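# Stand the assembled housing upright on the belt

## Task

Find the white housing that already has its circuit board and motor fitted, and stand it upright on the dark belt strip that lies just behind the white rail, keeping the board and motor seated in it.

## Robot and tools

Robot: two arms, left_arm and right_arm, each with six revolute joints and a two-finger parallel gripper. Both fingers are driven by a single opening number. The gripper's fingers point along its own +z axis and close along its y axis. end_effector_position is the point midway between the finger pads, under 1 cm behind the tips.

Frames: the scene frame has its origin at table-top height, midway between the nominal bases. +z is up, +x reaches out over the table, and left_arm sits on the +y side. Image left and right do not match arm names. Calibrated bases in the scene frame: left_arm at (-0.002, +0.277, +0.018) m, quat_wxyz (+1.000, 0, 0, -0.029). right_arm at (-0.021, -0.269, +0.042) m, quat_wxyz (+1.000, 0, 0, -0.001). Up is +z in both base frames. Every hand pose, target, velocity and wrist-camera pose uses that arm's own base frame. Fixed cameras and the table use the scene frame. Reported hand positions can be a few cm off, more at long reach.

Row layout, shared by execute_actions and move: 16 plain numbers. The first 8 are left_arm: x, y, z in metres, then qw, qx, qy, qz (w first), then opening. The last 8 are right_arm in the same order. The numbers are absolute targets in that arm's base frame, not offsets. Opening runs from -1 (closed, 0 mm gap) to +1 (fully open, about 87 mm). In between: +0.5 is about 69 mm, 0 about 43 mm, -0.5 about 18 mm. A 0 is a real close command, so to leave a gripper as it is, resend its current command.

execute_actions(actions, cameras): actions is a list of actions. Each action is a list of up to 15 rows, and each row lasts one 1/30 s control step. A short action repeats its final row until 15 steps have passed. A target more than 0.6 m from the gripper's position at that action's start, along any gripper axis, makes that action rejected for both arms. A badly formed action, or a first action that fails this test against the last reported state, rejects the whole call. An empty actions list just reports state and images. To hold an orientation, repeat the same quaternion in every row rather than copying the drifting reported one. To park an arm, resend exactly the pose it last reported before parking, with its wanted opening. Commanding the measured pose can relieve a press.

move(target, speed, blend, opening_speed, blocking, cameras): drives each gripper in a straight line from its Hand target to the absolute pose in target. target is one 16-number row, or a list of up to 15 rows that share 10 s in total. The 0.6 m rule does not apply. speed is the top path speed in m/s, from 0.002 to 2.9, default 0.25. Rotation is capped at twice that number in rad/s. Give one value, or one per target. blend is in metres and rounds corners of a list; the default 0 stops at each point. opening_speed is in opening units per second, at least 0.2. Later targets change the opening only after everything comes to rest. blocking=false returns after about 0.5 s while the motion carries on, and a new move takes over from the current point. Paths ignore obstacles and the other arm. Grippers lag and can overshoot speed, especially with the arm nearly straight. Don't route a path near an arm's own base, since this can flip its shoulder posture. The result adds a move: line. done means at rest within 10 mm and 2 degrees. Other endings are off_target, moving, held and fault. limits=paced means the sent pose was clipped; limits=held means steps were withheld. Neither done nor off_target tells you about contact.

wait(seconds 0 to 10): lets time run with the last commands held; a running move continues. stop(): brakes a running move, which needs room to stop. zoom_image(camera, region): camera is cam_high, cam_low, cam_left_wrist or cam_right_wrist. region is [x0, y0, x1, y1] in pixels of that camera's latest image, at most 504 by 504. read_manual(section="licences"): URDF licence text only. finished_scene(scene): ends the current scene, given its number, and cannot be undone. The goal must still hold once the robot lets go.

Cameras: cam_high and cam_low are 504x504; cam_left_wrist and cam_right_wrist are 896x504. The cameras argument selects which images come back. null, omitted or ["all"] means all, [] means none, and an unknown name invalidates the call.

Reading results: end_effector_position and end_effector_quat_wxyz are in the arm's base frame. Hand target is where the arm is actually headed after an action, often short of your command, so send the remainder next. Tool commands lists current gripper commands. grip_measured is on the opening scale and can be about 1 mm off. To hold a part, command about 0.04 below the reading at first contact for full force (about 20 N per pad), or less below for a lighter hold. Joint positions end with a 0 (closed) to 1 (open) gripper reading. A Joint velocities line saying within noise means at rest. Joint torques include the arm's own weight, and joints 1 to 3 wrap at ±28 N m. Step readings appear only after execute_actions. Each control step, the commanded orientation is clipped to within 40 degrees of the measured one. Friction and gravity can leave a gripper low, short or tilted, and small commands may do nothing or go sideways, so check after each motion.

Avoid: dropping parts or releasing them while they move, fast impacts, hard presses, and anything leaving the table. Avoid contact or squeezing between the two arms, including closing on the other gripper's fingers. A camera cable touching something counts as a touch. Avoid long holds, stretched reach and pushing at unreachable poses, which heat motors. MOTOR HOT appears at 75 °C. An OVER-TEMPERATURE FAULT at 90 °C folds that arm away for the rest of the scene, and at 100 °C it goes limp. Loose objects may occasionally be nudged by outside pushes.

Each tool is called after ">>>" as name([rows], argument=value, ...), one row to a line, values as JSON.

## Session

>>> execute_actions(actions=[])

>>> zoom_image(camera="cam_high", region=[100, 180, 400, 400])

Scene clock: 0.00 s.
left_arm: end_effector_position=(+0.3721, +0.0141, +0.0659) grip_measured=+1.000 end_effector_quat_wxyz=(+0.631, -0.077, +0.772, +0.027) | right_arm: end_effector_position=(+0.3664, -0.0323, +0.0609) grip_measured=+0.979 end_effector_quat_wxyz=(+0.629, +0.090, +0.772, +0.007)
Joint positions: left_arm=[-0.031 1.55 0.249 1.094 -0.169 -0.092 1] | right_arm=[-0.1 1.56 0.223 1.127 0.004 0.127 0.99]
Joint velocities: within noise
Joint torques (N m): no reading
Heat: left arm: 47 °C; right arm: 38 °C.
Hand target: left_arm +0.3748, +0.0140, +0.0707; +0.636, -0.077, +0.767, +0.026 | right_arm +0.3706, -0.0327, +0.0694; +0.640, +0.088, +0.763, +0.007
Tool commands: left_gripper/opening=+1.0 right_gripper/opening=+1.0
camera_calibration:
cam_left_wrist: T_world_to_cam=[[0.133926, -0.985227, 0.106735, -0.0508239], [-0.928495, -0.162393, -0.333953, 0.372534], [0.346352, -0.0543777, -0.936527, 0.0738603], [0, 0, 0, 1]] pos_world=[0.327121, 0.0144404, 0.199006]
cam_right_wrist: T_world_to_cam=[[-0.0778996, -0.982684, -0.168119, 0.0138934], [-0.842125, 0.155119, -0.516492, 0.373039], [0.533627, 0.101343, -0.839626, -0.00235514], [0, 0, 0, 1]] pos_world=[0.316484, -0.0439741, 0.19303]

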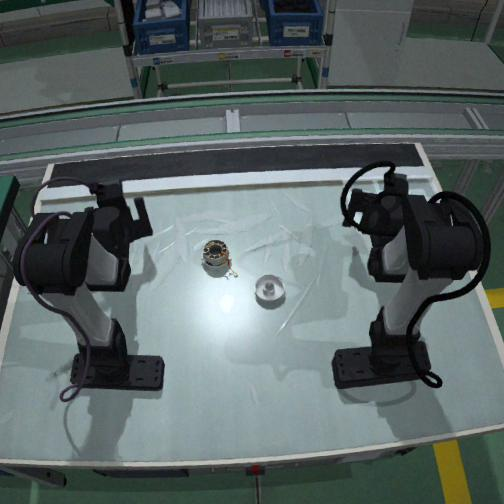

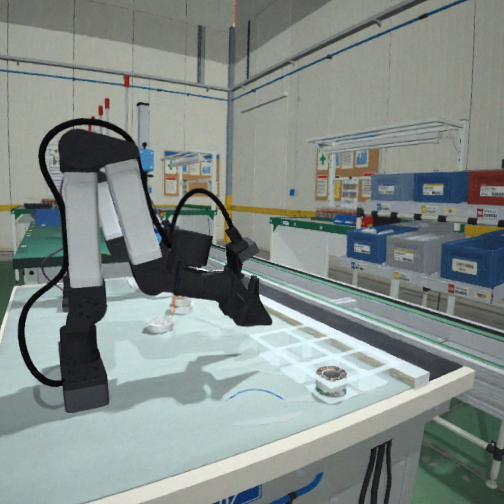

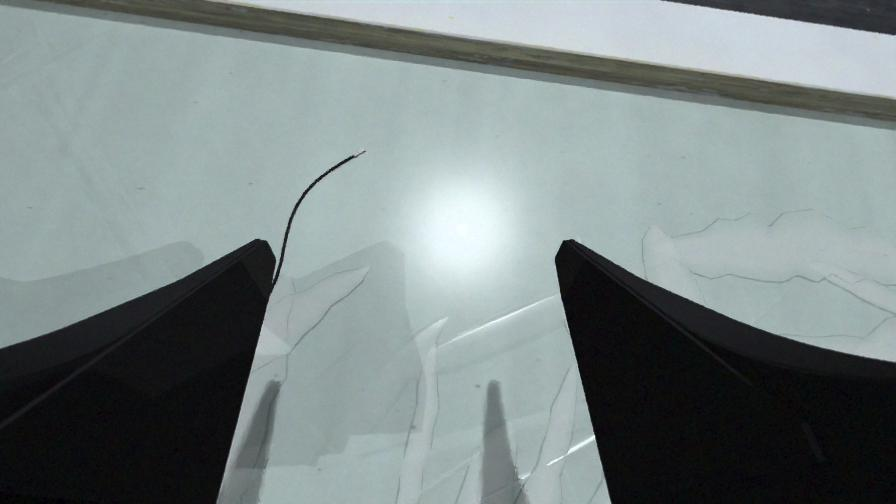

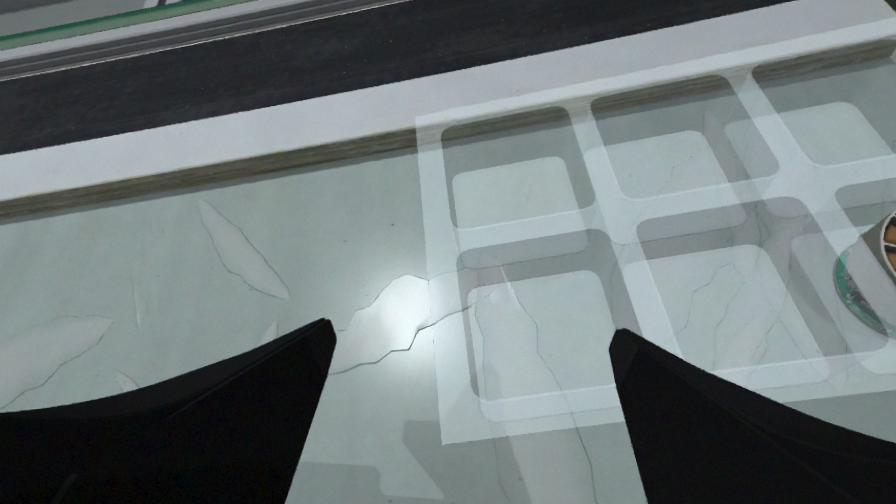

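Scaled by 1.680 (camera's finer frame: 720x720).

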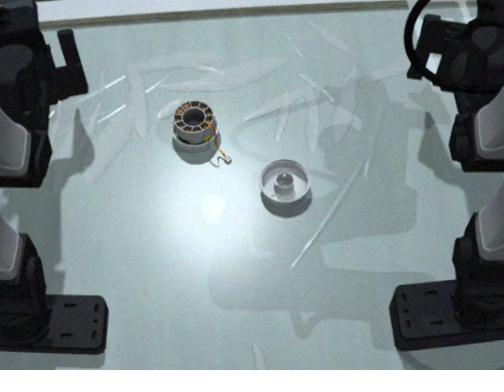

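>>> move([
  [0.3748,0.0140,0.0707,0.636,-0.077,0.767,0.026,1,0.31,0.04,0.19,0.55,0.0,0.835,0.0,1],
  [0.3748,0.0140,0.0707,0.636,-0.077,0.767,0.026,1,0.225,0.245,0.13,0.3210,-0.3736,0.8592,0.1395,1],
], blend=0.05, cameras=["cam_right_wrist","cam_high","cam_low"])

Scene clock: 24.00 s.
left_arm: end_effector_position=(+0.3721, +0.0141, +0.0659) grip_measured=+1.000 end_effector_quat_wxyz=(+0.631, -0.077, +0.772, +0.027) | right_arm: end_effector_position=(+0.2203, +0.2349, +0.1167) grip_measured=+0.979 end_effector_quat_wxyz=(+0.308, -0.368, +0.868, +0.127)
Joint positions: left_arm=[-0.031 1.55 0.249 1.094 -0.169 -0.092 1] | right_arm=[0.827 1.292 0.932 -0.532 0.022 0.018 0.99]
Joint torques (N m): left_arm=[-0.05 -4.27 5.63 2.15 0 0.12] | right_arm=[0.27 -2.92 9.78 1.35 -0.18 -0.08]
Heat: left arm: 47 °C; right arm: 40 °C.
Hand target: left_arm +0.3747, +0.0140, +0.0706; +0.636, -0.077, +0.767, +0.026 | right_arm +0.2247, +0.2446, +0.1300; +0.321, -0.374, +0.859, +0.139
Off the commanded pose: left_arm 0.006 m, 1 deg | right_arm 0.017 m, 2 deg.
move: off_target (right_arm)
cam_right_wrist: T_world_to_cam=[[0.723179, -0.687911, -0.0615642, 0.0162566], [-0.676658, -0.723555, 0.13639, 0.330985], [-0.138369, -0.0569768, -0.98874, 0.297923], [0, 0, 0, 1]] pos_world=[0.25343, 0.267643, 0.250426]
Images, in order (width x height): cam_high 504x504, cam_low 504x504, cam_right_wrist 896x504.

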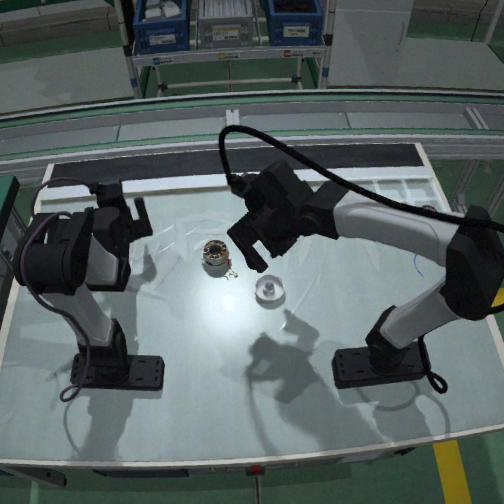

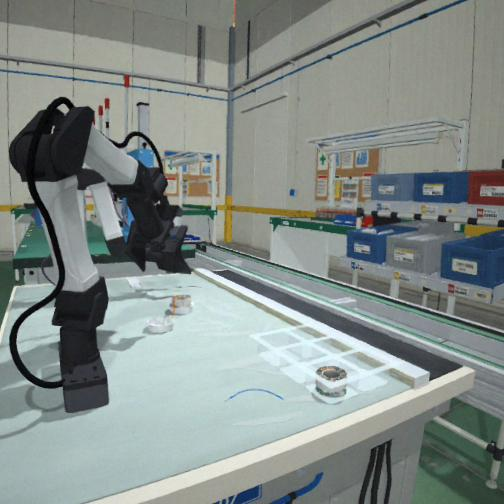

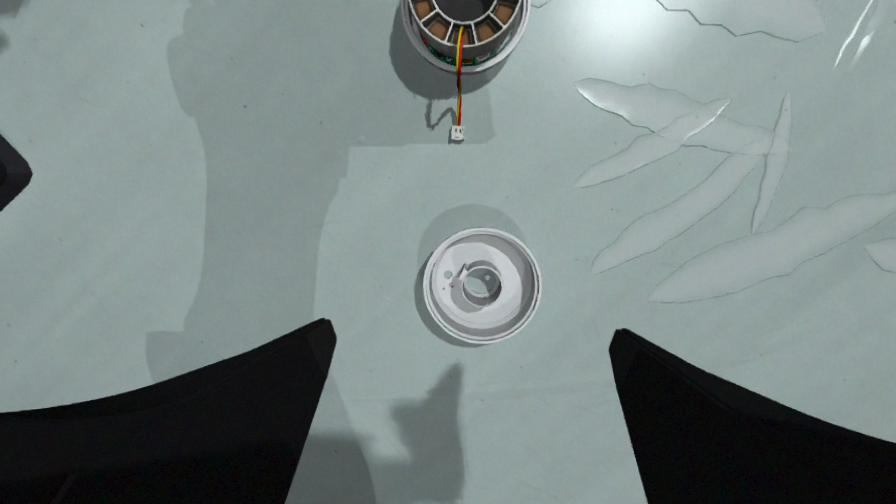

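>>> move(target=[0.3748,0.0140,0.0707,0.636,-0.077,0.767,0.026,1,0.274,0.301,0.06,0.3210,-0.3736,0.8592,0.1395,1], cameras=["cam_right_wrist","cam_low"], speed=0.15)

Scene clock: 34.80 s.
left_arm: end_effector_position=(+0.3721, +0.0141, +0.0659) grip_measured=+1.000 end_effector_quat_wxyz=(+0.631, -0.077, +0.772, +0.027) | right_arm: end_effector_position=(+0.2654, +0.2854, +0.0484) grip_measured=+0.979 end_effector_quat_wxyz=(+0.301, -0.370, +0.870, +0.125)
Joint positions: left_arm=[-0.031 1.55 0.249 1.094 -0.169 -0.092 1] | right_arm=[0.829 1.647 0.972 -0.232 0.021 0.017 0.99]
Joint torques (N m): left_arm=[-0.03 -4.27 5.65 2.15 0.02 0.1] | right_arm=[0.59 -4.93 9.18 1.53 -0.14 -0.03]
Heat: left arm: 48 °C; right arm: 41 °C.
Hand target: left_arm +0.3747, +0.0140, +0.0706; +0.636, -0.077, +0.767, +0.026 | right_arm +0.2733, +0.3004, +0.0606; +0.321, -0.374, +0.859, +0.140
Off the commanded pose: left_arm 0.006 m, 1 deg | right_arm 0.021 m, 3 deg.
move: off_target (right_arm)
cam_right_wrist: T_world_to_cam=[[0.725076, -0.685894, -0.0617569, 0.0131144], [-0.672546, -0.724538, 0.150753, 0.405922], [-0.148146, -0.0677729, -0.986641, 0.24509], [0, 0, 0, 1]] pos_world=[0.299801, 0.319712, 0.181432]
Images, in order (width x height): cam_low 504x504, cam_right_wrist 896x504.

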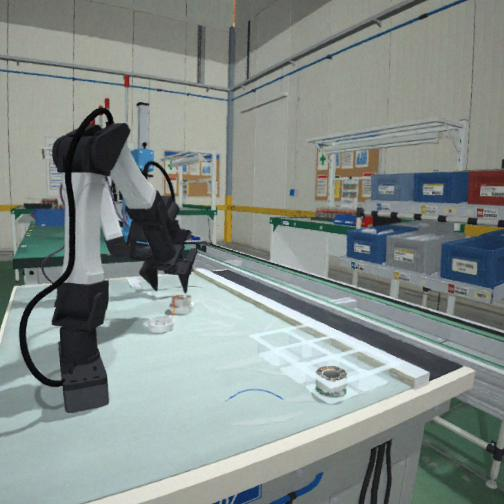

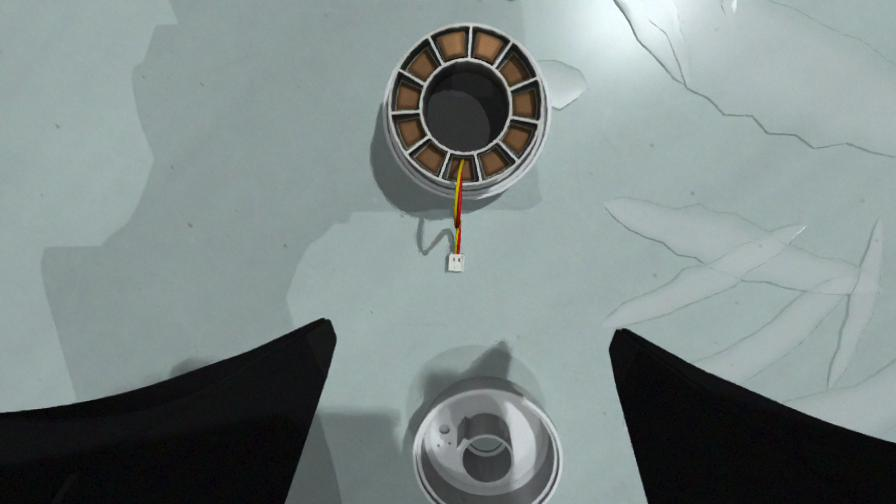

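>>> move(target=[0.3748,0.0140,0.0707,0.636,-0.077,0.767,0.026,1,0.307,0.338,0.009,0.3406,-0.3702,0.8514,0.1481,1], cameras=["cam_right_wrist","cam_low"], speed=0.1)

>>> zoom_image(camera="cam_low", region=[120, 240, 240, 360])

Scene clock: 44.40 s.
left_arm: end_effector_position=(+0.3721, +0.0141, +0.0659) grip_measured=+1.000 end_effector_quat_wxyz=(+0.631, -0.077, +0.772, +0.027) | right_arm: end_effector_position=(+0.2980, +0.3225, -0.0016) grip_measured=+0.979 end_effector_quat_wxyz=(+0.321, -0.368, +0.862, +0.134)
Joint positions: left_arm=[-0.031 1.55 0.249 1.094 -0.169 -0.092 1] | right_arm=[0.831 1.896 1.024 0.011 0.021 0.017 0.99]
Joint torques (N m): left_arm=[-0.09 -4.27 5.67 2.16 0 0.11] | right_arm=[0.46 -6.46 8.61 1.61 -0.11 -0.02]
Heat: left arm: 48 °C; right arm: 43 °C.
Hand target: left_arm +0.3747, +0.0140, +0.0706; +0.636, -0.077, +0.767, +0.026 | right_arm +0.3064, +0.3374, +0.0096; +0.341, -0.370, +0.851, +0.148
Off the commanded pose: left_arm 0.006 m, 1 deg | right_arm 0.021 m, 3 deg.
move: off_target (right_arm)
cam_right_wrist: T_world_to_cam=[[0.72853, -0.682157, -0.0625008, 0.00965698], [-0.674905, -0.730402, 0.104961, 0.464727], [-0.117251, -0.0342854, -0.99251, 0.183164], [0, 0, 0, 1]] pos_world=[0.328087, 0.352305, 0.133617]
Images, in order (width x height): cam_low 504x504, cam_right_wrist 896x504.

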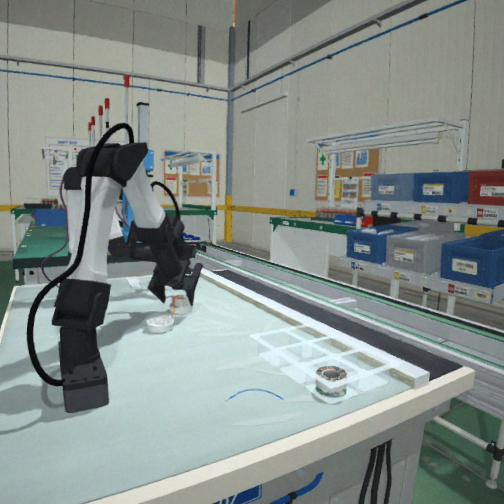

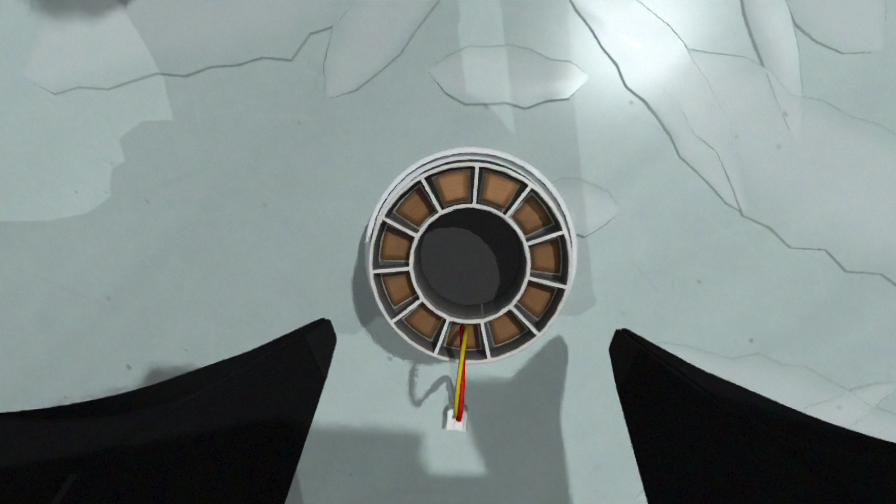

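Scaled by 4.200 (camera's finer frame: 720x720).

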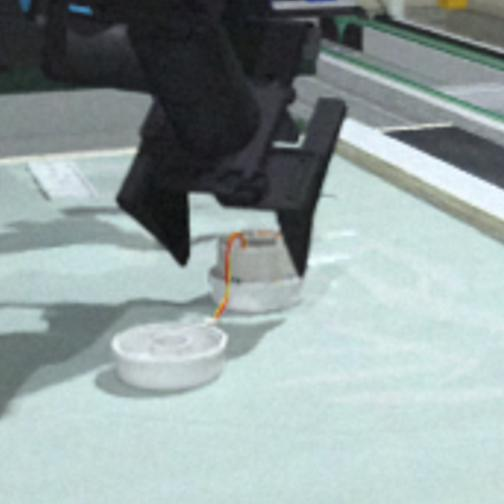

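>>> move(target=[0.3748,0.0140,0.0707,0.636,-0.077,0.767,0.026,1,0.324,0.356,-0.013,0.3406,-0.3702,0.8514,0.1481,1], cameras=["cam_right_wrist","cam_low"], speed=0.07)

>>> zoom_image(camera="cam_low", region=[120, 240, 240, 360])

Scene clock: 52.77 s.
left_arm: end_effector_position=(+0.3721, +0.0141, +0.0659) grip_measured=+1.000 end_effector_quat_wxyz=(+0.631, -0.077, +0.772, +0.027) | right_arm: end_effector_position=(+0.3146, +0.3407, -0.0232) grip_measured=+0.979 end_effector_quat_wxyz=(+0.321, -0.368, +0.862, +0.134)
Joint positions: left_arm=[-0.031 1.55 0.249 1.094 -0.169 -0.092 1] | right_arm=[0.831 2.025 1.109 0.054 0.021 0.017 0.99]
Joint torques (N m): left_arm=[-0.05 -4.27 5.67 2.18 0.02 0.1] | right_arm=[0.35 -7.3 8.47 1.59 -0.12 -0.04]
Heat: left arm: 48 °C; right arm: 45 °C.
Hand target: left_arm +0.3747, +0.0140, +0.0706; +0.636, -0.077, +0.767, +0.026 | right_arm +0.3233, +0.3553, -0.0124; +0.341, -0.370, +0.851, +0.148
Off the commanded pose: left_arm 0.006 m, 1 deg | right_arm 0.021 m, 3 deg.
move: off_target (right_arm)
cam_right_wrist: T_world_to_cam=[[0.728523, -0.68217, -0.0624402, 0.00862252], [-0.674878, -0.730376, 0.105314, 0.491442], [-0.117447, -0.0345844, -0.992477, 0.164371], [0, 0, 0, 1]] pos_world=[0.344687, 0.370504, 0.111917]
Images, in order (width x height): cam_low 504x504, cam_right_wrist 896x504.

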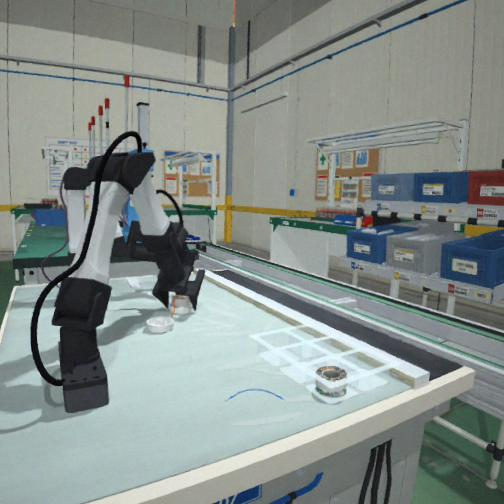

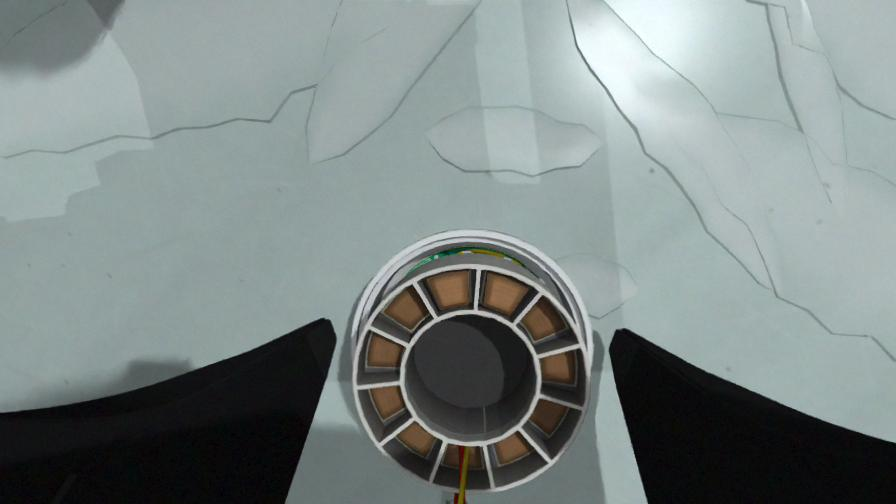

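Scaled by 4.200 (camera's finer frame: 720x720).

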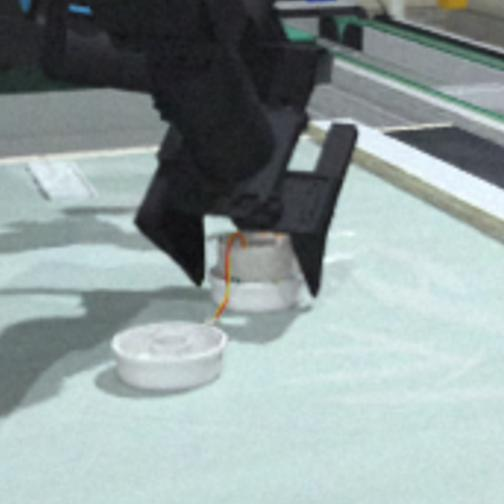

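>>> move(target=[0.3748,0.0140,0.0707,0.636,-0.077,0.767,0.026,1,0.325,0.357,-0.018,0.3406,-0.3702,0.8514,0.1481,1], cameras=["cam_low"], speed=0.05)

>>> zoom_image(camera="cam_low", region=[150, 270, 220, 340])

Scene clock: 58.00 s.
left_arm: end_effector_position=(+0.3721, +0.0141, +0.0659) grip_measured=+1.000 end_effector_quat_wxyz=(+0.631, -0.077, +0.772, +0.027) | right_arm: end_effector_position=(+0.3153, +0.3415, -0.0282) grip_measured=+0.979 end_effector_quat_wxyz=(+0.320, -0.368, +0.862, +0.134)
Joint positions: left_arm=[-0.031 1.55 0.249 1.094 -0.169 -0.092 1] | right_arm=[0.831 2.04 1.109 0.07 0.021 0.017 0.99]
Joint torques (N m): left_arm=[-0.02 -4.31 5.71 2.17 0.01 0.1] | right_arm=[0.25 -7.28 8.47 1.58 -0.13 -0.05]
Heat: left arm: 48 °C; right arm: 45 °C.
Hand target: left_arm +0.3747, +0.0140, +0.0706; +0.636, -0.077, +0.767, +0.026 | right_arm +0.3243, +0.3563, -0.0174; +0.341, -0.370, +0.851, +0.148
Off the commanded pose: left_arm 0.006 m, 1 deg | right_arm 0.021 m, 3 deg.
move: off_target (right_arm)

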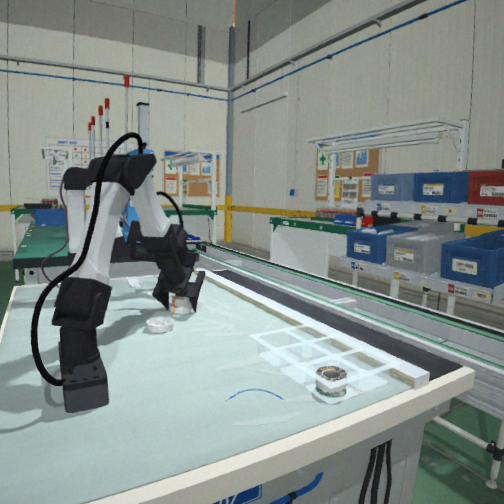

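Scaled by 7.200 (camera's finer frame: 720x720).

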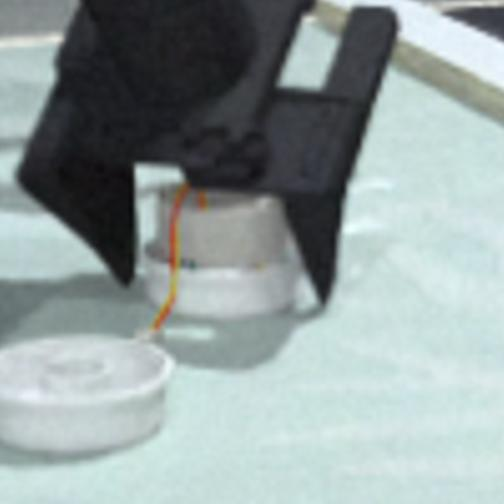

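>>> move(target=[0.3748,0.0140,0.0707,0.636,-0.077,0.767,0.026,1,0.325,0.357,-0.018,0.3406,-0.3702,0.8514,0.1481,0.3], cameras=["cam_right_wrist","cam_low"], opening_speed=0.4)

>>> zoom_image(camera="cam_low", region=[150, 270, 220, 340])

Scene clock: 63.50 s.
left_arm: end_effector_position=(+0.3721, +0.0141, +0.0659) grip_measured=+1.000 end_effector_quat_wxyz=(+0.631, -0.077, +0.772, +0.027) | right_arm: end_effector_position=(+0.3155, +0.3417, -0.0280) grip_measured=+0.464 end_effector_quat_wxyz=(+0.321, -0.368, +0.862, +0.134)
Joint positions: left_arm=[-0.031 1.55 0.249 1.094 -0.169 -0.092 1] | right_arm=[0.831 2.04 1.109 0.071 0.021 0.017 0.732]
Joint torques (N m): left_arm=[0.06 -4.25 5.65 2.15 -0.01 0.11] | right_arm=[0.25 -7.32 8.42 1.61 -0.11 -0.04]
Heat: left arm: 48 °C; right arm: 45 °C.
Hand target: left_arm +0.3747, +0.0140, +0.0706; +0.636, -0.077, +0.767, +0.026 | right_arm +0.3244, +0.3563, -0.0175; +0.341, -0.370, +0.851, +0.148
Off the commanded pose: left_arm 0.006 m, 1 deg | right_arm 0.021 m, 3 deg.
move: off_target (right_arm)
cam_right_wrist: T_world_to_cam=[[0.728557, -0.682136, -0.0624155, 0.00832843], [-0.674929, -0.730431, 0.104604, 0.493391], [-0.116944, -0.0340837, -0.992553, 0.159495], [0, 0, 0, 1]] pos_world=[0.345588, 0.371505, 0.107217]
Images, in order (width x height): cam_low 504x504, cam_right_wrist 896x504.

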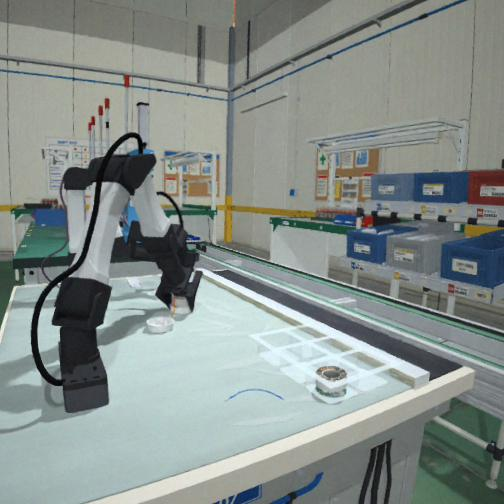

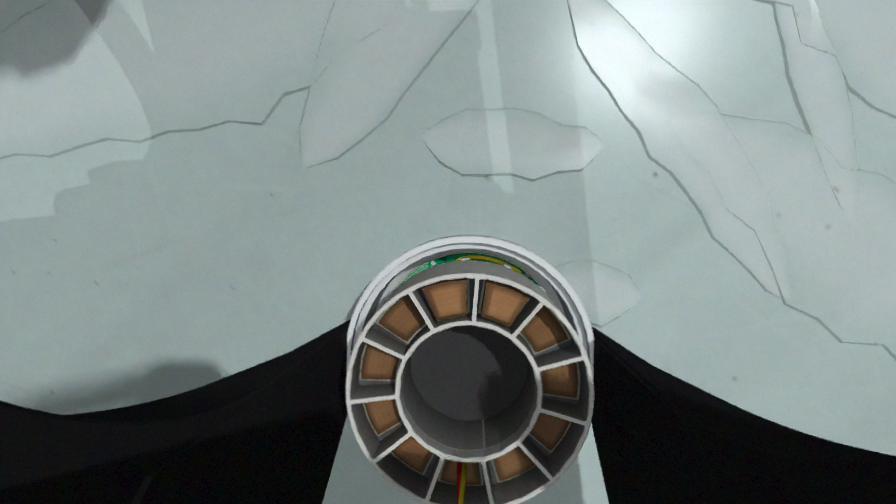

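Scaled by 7.200 (camera's finer frame: 720x720).

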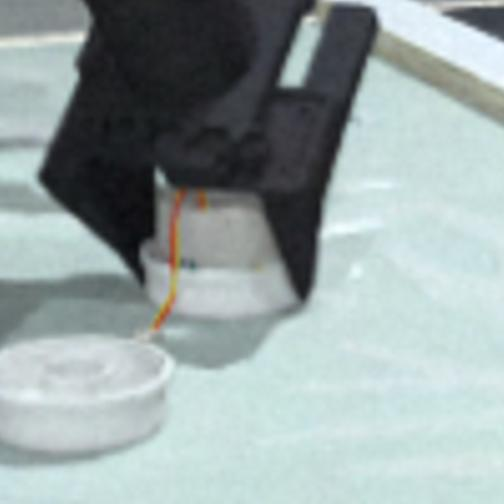

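>>> move([
  [0.3748,0.0140,0.0707,0.636,-0.077,0.767,0.026,1,0.325,0.350,0.09,0.3406,-0.3702,0.8514,0.1481,0.3],
  [0.3748,0.0140,0.0707,0.636,-0.077,0.767,0.026,1,0.45,0.20,0.13,0.3426,-0.3912,0.8391,0.1597,0.3],
  [0.3748,0.0140,0.0707,0.636,-0.077,0.767,0.026,1,0.57,0.09,0.13,0.3426,-0.3912,0.8391,0.1597,0.3],
], speed=0.15, blend=0.03, cameras=["cam_right_wrist","cam_low","cam_high"])

Scene clock: 84.60 s.
left_arm: end_effector_position=(+0.3721, +0.0141, +0.0659) grip_measured=+1.000 end_effector_quat_wxyz=(+0.631, -0.077, +0.772, +0.027) | right_arm: end_effector_position=(+0.5607, +0.0838, +0.1146) grip_measured=+0.464 end_effector_quat_wxyz=(+0.318, -0.379, +0.855, +0.158)
Joint positions: left_arm=[-0.031 1.55 0.249 1.094 -0.169 -0.092 1] | right_arm=[0.033 2.458 2.446 -1.027 -0.519 -0.656 0.732]
Joint torques (N m): left_arm=[-0.03 -4.22 5.67 2.17 0 0.12] | right_arm=[0.18 -10.78 9.8 1.19 -0.61 -0.11]
Heat: left arm: 48 °C; right arm: 47 °C.
Hand target: left_arm +0.3747, +0.0140, +0.0707; +0.636, -0.077, +0.767, +0.026 | right_arm +0.5692, +0.0899, +0.1301; +0.343, -0.391, +0.839, +0.159
Off the commanded pose: left_arm 0.006 m, 1 deg | right_arm 0.019 m, 4 deg.
move: off_target (right_arm)
cam_right_wrist: T_world_to_cam=[[0.753974, -0.649873, -0.0958533, -0.35043], [-0.643665, -0.760019, 0.0898105, 0.442276], [-0.131216, -0.00601738, -0.991336, 0.326479], [0, 0, 0, 1]] pos_world=[0.591732, 0.110368, 0.250339]
Images, in order (width x height): cam_high 504x504, cam_low 504x504, cam_right_wrist 896x504.

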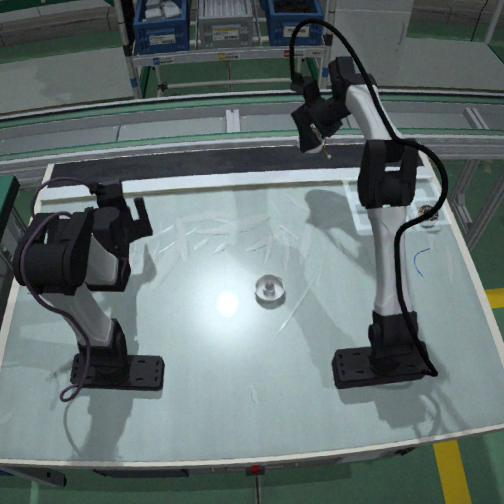

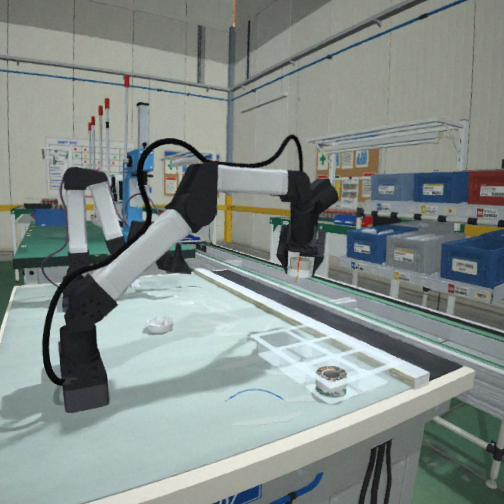

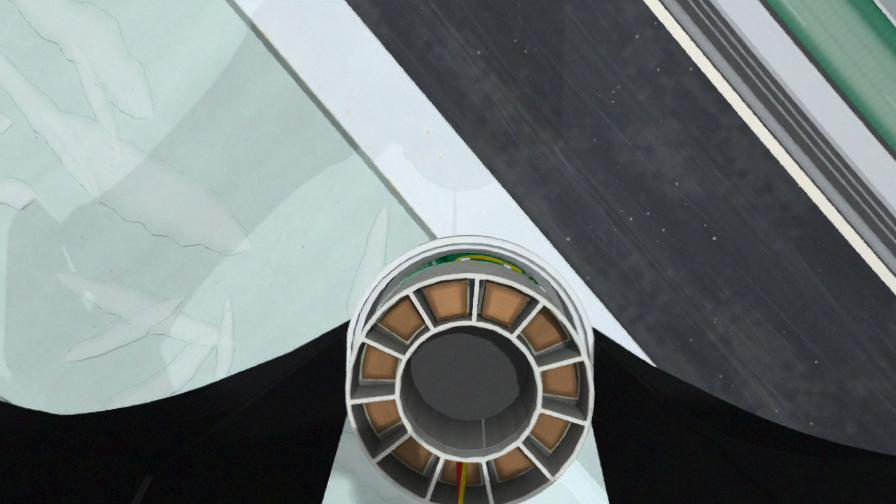

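>>> move([
  [0.3748,0.0140,0.0707,0.636,-0.077,0.767,0.026,1,0.664,0.088,0.11,0.3426,-0.3912,0.8391,0.1597,0.3],
  [0.3748,0.0140,0.0707,0.636,-0.077,0.767,0.026,1,0.664,0.088,0.05,0.3426,-0.3912,0.8391,0.1597,0.3],
], speed=[0.12,0.06], blend=0.01, cameras=["cam_right_wrist","cam_low"])

>>> zoom_image(camera="cam_low", region=[260, 230, 360, 330])

Scene clock: 92.47 s.
left_arm: end_effector_position=(+0.3721, +0.0141, +0.0659) grip_measured=+1.000 end_effector_quat_wxyz=(+0.631, -0.077, +0.772, +0.027) | right_arm: end_effector_position=(+0.6473, +0.0891, +0.0282) grip_measured=+0.464 end_effector_quat_wxyz=(+0.387, -0.360, +0.837, +0.142)
Joint positions: left_arm=[-0.031 1.55 0.249 1.094 -0.169 -0.092 1] | right_arm=[0.033 2.873 2.824 -0.815 -0.521 -0.582 0.732]
Joint torques (N m): left_arm=[-0.03 -4.3 5.65 2.16 0 0.11] | right_arm=[-0.47 -12.92 10.04 1.63 -0.32 -0.06]
Heat: left arm: 48 °C; right arm: 48 °C.
Hand target: left_arm +0.3747, +0.0140, +0.0707; +0.636, -0.077, +0.767, +0.026 | right_arm +0.6612, +0.0878, +0.0506; +0.422, -0.367, +0.819, +0.128
Off the commanded pose: left_arm 0.006 m, 1 deg | right_arm 0.027 m, 7 deg.
elbow stopped short (right arm): the move would have taken joint 3 (elbow) straighter than the controller allows.
move: off_target (right_arm)
cam_right_wrist: T_world_to_cam=[[0.727676, -0.685513, -0.0236499, -0.402439], [-0.685899, -0.726949, -0.0329812, 0.537625], [0.00541672, 0.0402211, -0.999176, 0.159899], [0, 0, 0, 1]] pos_world=[0.660736, 0.108518, 0.167981]
Images, in order (width x height): cam_low 504x504, cam_right_wrist 896x504.

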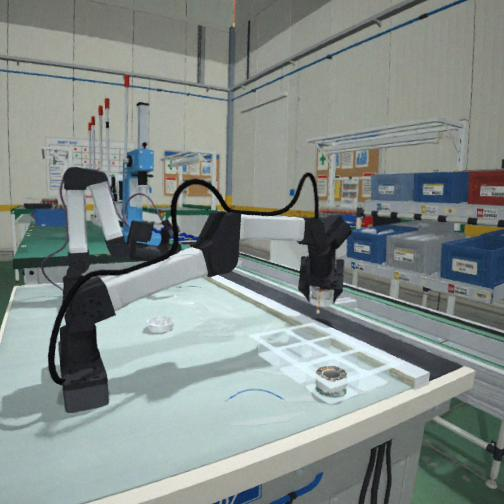

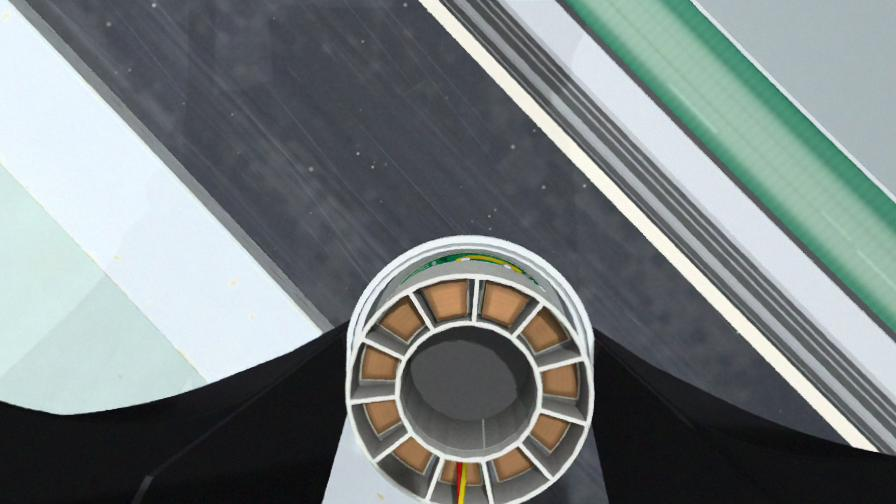

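Scaled by 5.040 (camera's finer frame: 720x720).

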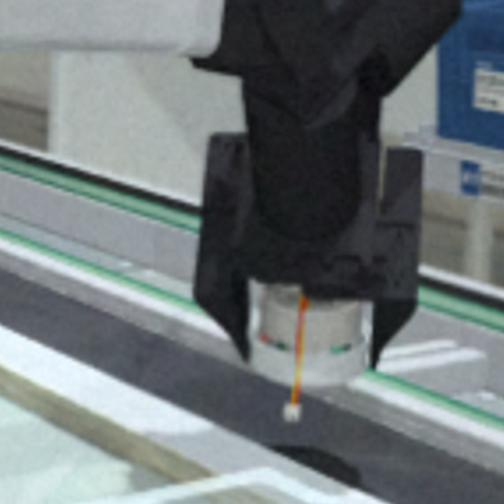

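>>> move([
  [0.3748,0.0140,0.0707,0.636,-0.077,0.767,0.026,1,0.58,0.09,0.13,0.3426,-0.3912,0.8391,0.1597,0.3],
  [0.3748,0.0140,0.0707,0.636,-0.077,0.767,0.026,1,0.42,0.24,0.12,0.31,-0.51,0.76,0.2,0.3],
  [0.3748,0.0140,0.0707,0.636,-0.077,0.767,0.026,1,0.298,0.341,0.05,0.2738,-0.6273,0.6846,0.2509,0.3],
], speed=0.17, blend=0.03, cameras=["cam_right_wrist","cam_low","cam_high"])

>>> zoom_image(camera="cam_low", region=[120, 240, 240, 360])

Scene clock: 128.93 s.
left_arm: end_effector_position=(+0.3721, +0.0141, +0.0658) grip_measured=+1.000 end_effector_quat_wxyz=(+0.631, -0.077, +0.772, +0.027) | right_arm: end_effector_position=(+0.2905, +0.3354, +0.0313) grip_measured=+0.464 end_effector_quat_wxyz=(+0.242, -0.631, +0.693, +0.250)
Joint positions: left_arm=[-0.031 1.55 0.249 1.093 -0.169 -0.092 1] | right_arm=[0.715 1.95 1.287 -0.38 -0.501 -0.624 0.732]
Joint torques (N m): left_arm=[-0.01 -4.29 5.68 2.17 -0.01 0.11] | right_arm=[-0.28 -10.95 5.71 1.38 -0.3 0.14]
Heat: left arm: 48 °C; right arm: 59 °C.
Hand target: left_arm +0.3747, +0.0140, +0.0706; +0.636, -0.077, +0.767, +0.026 | right_arm +0.2977, +0.3408, +0.0502; +0.273, -0.627, +0.684, +0.251
Off the commanded pose: left_arm 0.006 m, 1 deg | right_arm 0.021 m, 4 deg.
move: off_target (right_arm)
cam_right_wrist: T_world_to_cam=[[0.991972, -0.0645491, -0.108745, -0.256273], [-0.0532, -0.993131, 0.104215, 0.373285], [-0.114725, -0.0975932, -0.988592, 0.235814], [0, 0, 0, 1]] pos_world=[0.301128, 0.377192, 0.166354]
Images, in order (width x height): cam_high 504x504, cam_low 504x504, cam_right_wrist 896x504.

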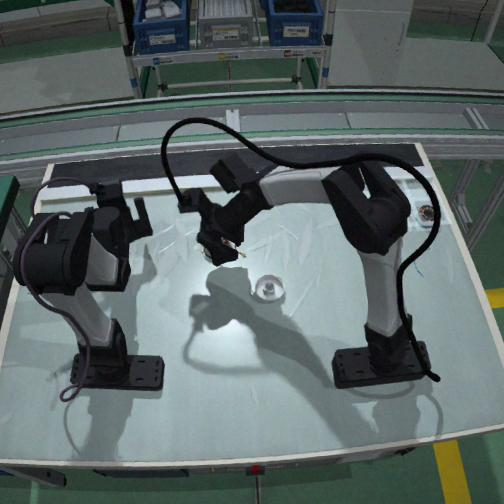

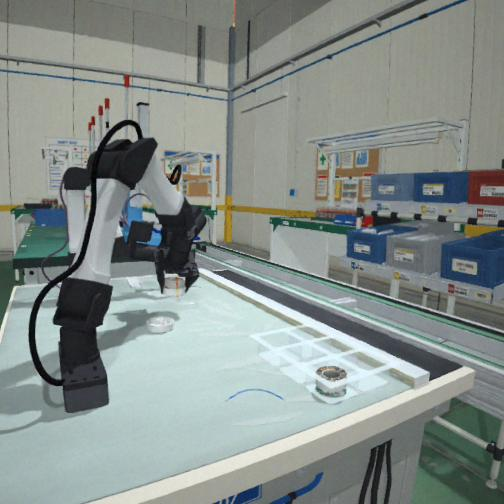

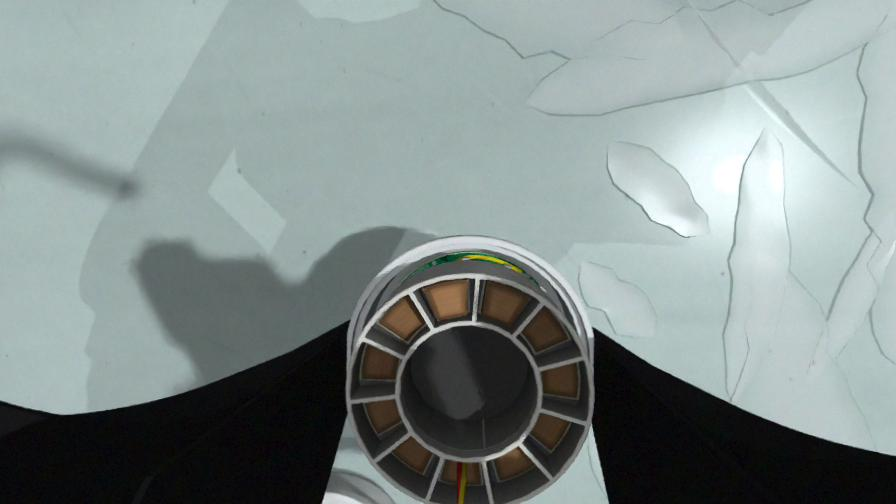

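Scaled by 4.200 (camera's finer frame: 720x720).

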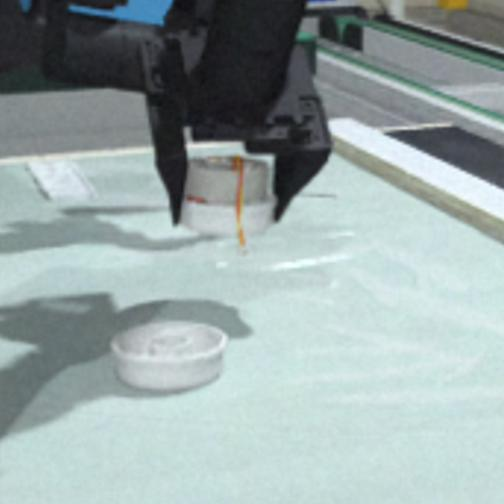

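>>> move([
  [0.3748,0.0140,0.0707,0.636,-0.077,0.767,0.026,1,0.298,0.341,0.0,0.2816,-0.6485,0.6645,0.2422,0.3],
  [0.3748,0.0140,0.0707,0.636,-0.077,0.767,0.026,1,0.298,0.341,-0.008,0.2816,-0.6485,0.6645,0.2422,0.3],
], speed=[0.08,0.03], cameras=["cam_low"])

>>> zoom_image(camera="cam_low", region=[140, 260, 220, 340])

Scene clock: 138.70 s.
left_arm: end_effector_position=(+0.3721, +0.0141, +0.0658) grip_measured=+1.000 end_effector_quat_wxyz=(+0.631, -0.077, +0.772, +0.027) | right_arm: end_effector_position=(+0.2942, +0.3362, -0.0088) grip_measured=+0.464 end_effector_quat_wxyz=(-0.267, +0.644, -0.675, -0.243)
Joint positions: left_arm=[-0.031 1.55 0.249 1.093 -0.169 -0.092 1] | right_arm=[0.715 2.006 1.169 -0.162 -0.496 -0.661 0.732]
Joint torques (N m): left_arm=[-0.02 -4.22 5.63 2.18 0.01 0.11] | right_arm=[0.17 -7.65 5.37 1.48 -0.31 -0.1]
Heat: left arm: 48 °C; right arm: 58 °C.
Hand target: left_arm +0.3747, +0.0140, +0.0706; +0.636, -0.077, +0.767, +0.026 | right_arm +0.2979, +0.3409, -0.0078; -0.281, +0.649, -0.665, -0.242
Off the commanded pose: left_arm 0.006 m, 1 deg | right_arm 0.006 m, 2 deg.
move: done

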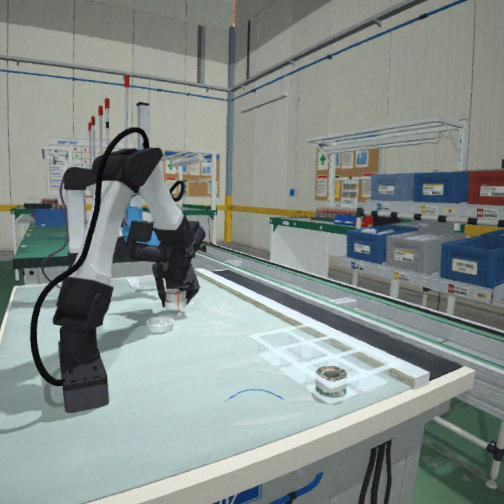

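Scaled by 6.300 (camera's finer frame: 720x720).

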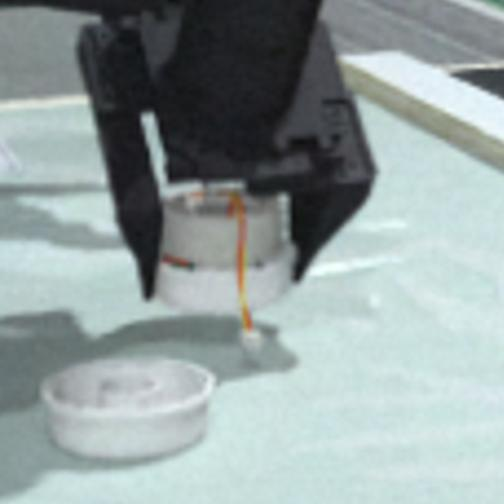

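>>> move(target=[0.3748,0.0140,0.0707,0.636,-0.077,0.767,0.026,1,0.298,0.341,-0.024,0.2714,-0.6521,0.6682,0.2334,0.3], speed=0.04, cameras=["cam_low"])

>>> zoom_image(camera="cam_low", region=[140, 260, 220, 340])

Scene clock: 143.80 s.
left_arm: end_effector_position=(+0.3721, +0.0141, +0.0658) grip_measured=+1.000 end_effector_quat_wxyz=(+0.631, -0.077, +0.772, +0.027) | right_arm: end_effector_position=(+0.2931, +0.3341, -0.0269) grip_measured=+0.464 end_effector_quat_wxyz=(-0.254, +0.647, -0.680, -0.235)
Joint positions: left_arm=[-0.031 1.55 0.249 1.093 -0.169 -0.092 1] | right_arm=[0.72 2.05 1.169 -0.147 -0.477 -0.665 0.732]
Joint torques (N m): left_arm=[-0.05 -4.26 5.67 2.2 0.02 0.11] | right_arm=[0.35 -7.86 5.68 1.45 -0.31 -0.1]
Heat: left arm: 48 °C; right arm: 57 °C.
Hand target: left_arm +0.3747, +0.0140, +0.0706; +0.636, -0.077, +0.767, +0.026 | right_arm +0.2979, +0.3408, -0.0238; -0.271, +0.652, -0.668, -0.233
Off the commanded pose: left_arm 0.006 m, 1 deg | right_arm 0.009 m, 2 deg.
move: done

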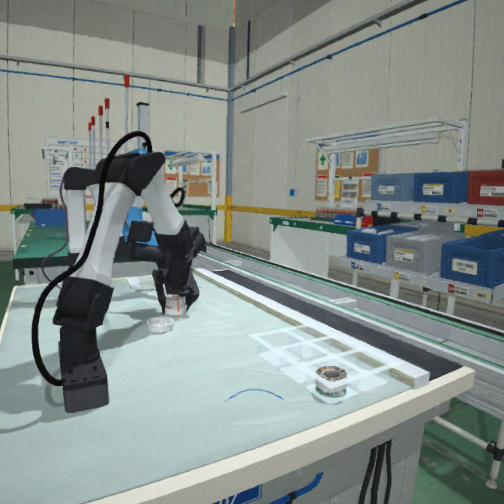

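Scaled by 6.300 (camera's finer frame: 720x720).

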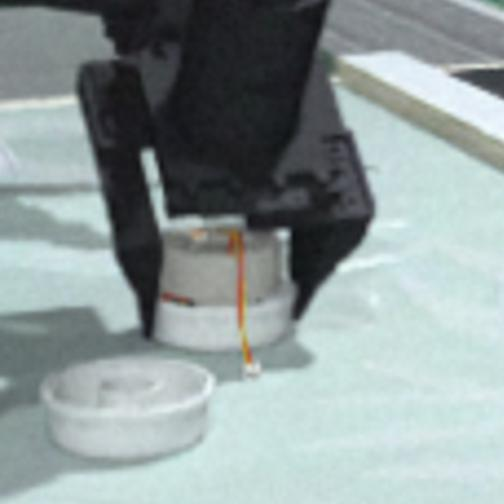

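>>> move(target=[0.3748,0.0140,0.0707,0.636,-0.077,0.767,0.026,1,0.298,0.341,-0.0255,0.2714,-0.6521,0.6682,0.2334,0.3], speed=0.04, cameras=[])

>>> move(target=[0.3748,0.0140,0.0707,0.636,-0.077,0.767,0.026,1,0.298,0.341,-0.0245,0.2714,-0.6521,0.6682,0.2334,1], opening_speed=0.5, cameras=["cam_right_wrist"])

Scene clock: 148.10 s.
left_arm: end_effector_position=(+0.3721, +0.0141, +0.0658) grip_measured=+1.000 end_effector_quat_wxyz=(+0.631, -0.077, +0.772, +0.027) | right_arm: end_effector_position=(+0.2942, +0.3348, -0.0264) grip_measured=+0.464 end_effector_quat_wxyz=(-0.257, +0.647, -0.679, -0.234)
Joint positions: left_arm=[-0.031 1.55 0.249 1.093 -0.169 -0.092 1] | right_arm=[0.72 2.05 1.169 -0.142 -0.476 -0.666 0.732]
Joint torques (N m): left_arm=[-0.05 -4.23 5.64 2.17 0.01 0.11] | right_arm=[0.46 -7.62 5.48 1.47 -0.32 -0.07]
Heat: left arm: 48 °C; right arm: 55 °C.
Hand target: left_arm +0.3747, +0.0140, +0.0706; +0.636, -0.077, +0.767, +0.026 | right_arm +0.2979, +0.3409, -0.0253; -0.271, +0.652, -0.668, -0.233
Off the commanded pose: left_arm 0.006 m, 1 deg | right_arm 0.007 m, 2 deg.
move: done

Scene clock: 149.70 s.
left_arm: end_effector_position=(+0.3721, +0.0141, +0.0658) grip_measured=+1.000 end_effector_quat_wxyz=(+0.631, -0.077, +0.772, +0.027) | right_arm: end_effector_position=(+0.2960, +0.3364, -0.0253) grip_measured=+0.979 end_effector_quat_wxyz=(-0.262, +0.647, -0.677, -0.234)
Joint positions: left_arm=[-0.031 1.55 0.249 1.093 -0.169 -0.092 1] | right_arm=[0.72 2.05 1.169 -0.131 -0.476 -0.666 0.989]
Joint torques (N m): left_arm=[-0.06 -4.37 5.63 2.16 0.02 0.11] | right_arm=[0.38 -7.82 5.6 1.32 -0.29 -0.08]
Heat: left arm: 48 °C; right arm: 55 °C.
Hand target: left_arm +0.3747, +0.0140, +0.0706; +0.636, -0.077, +0.767, +0.026 | right_arm +0.2980, +0.3410, -0.0244; -0.271, +0.652, -0.668, -0.233
Off the commanded pose: left_arm 0.006 m, 1 deg | right_arm 0.005 m, 2 deg.
move: done
cam_right_wrist: T_world_to_cam=[[0.998181, -0.040318, -0.0448156, -0.276197], [-0.0357207, -0.994443, 0.0990337, 0.375582], [-0.0485594, -0.0972527, -0.994074, 0.160628], [0, 0, 0, 1]] pos_world=[0.296911, 0.37798, 0.110103]

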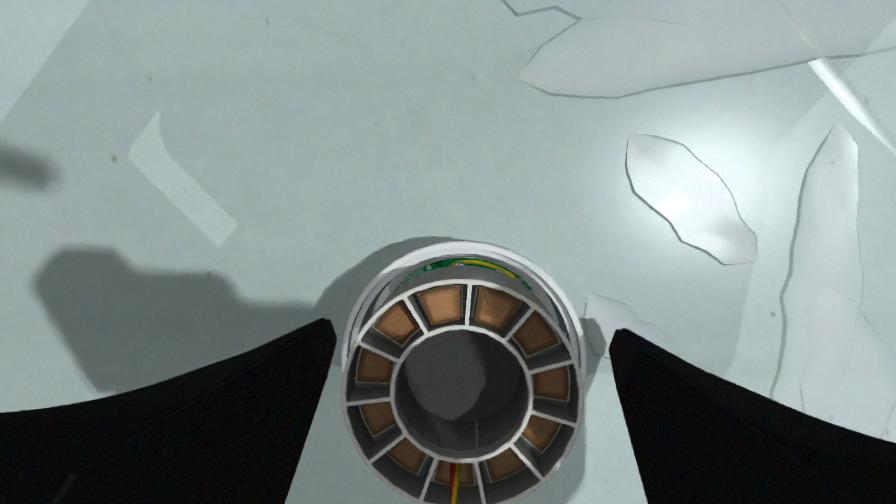

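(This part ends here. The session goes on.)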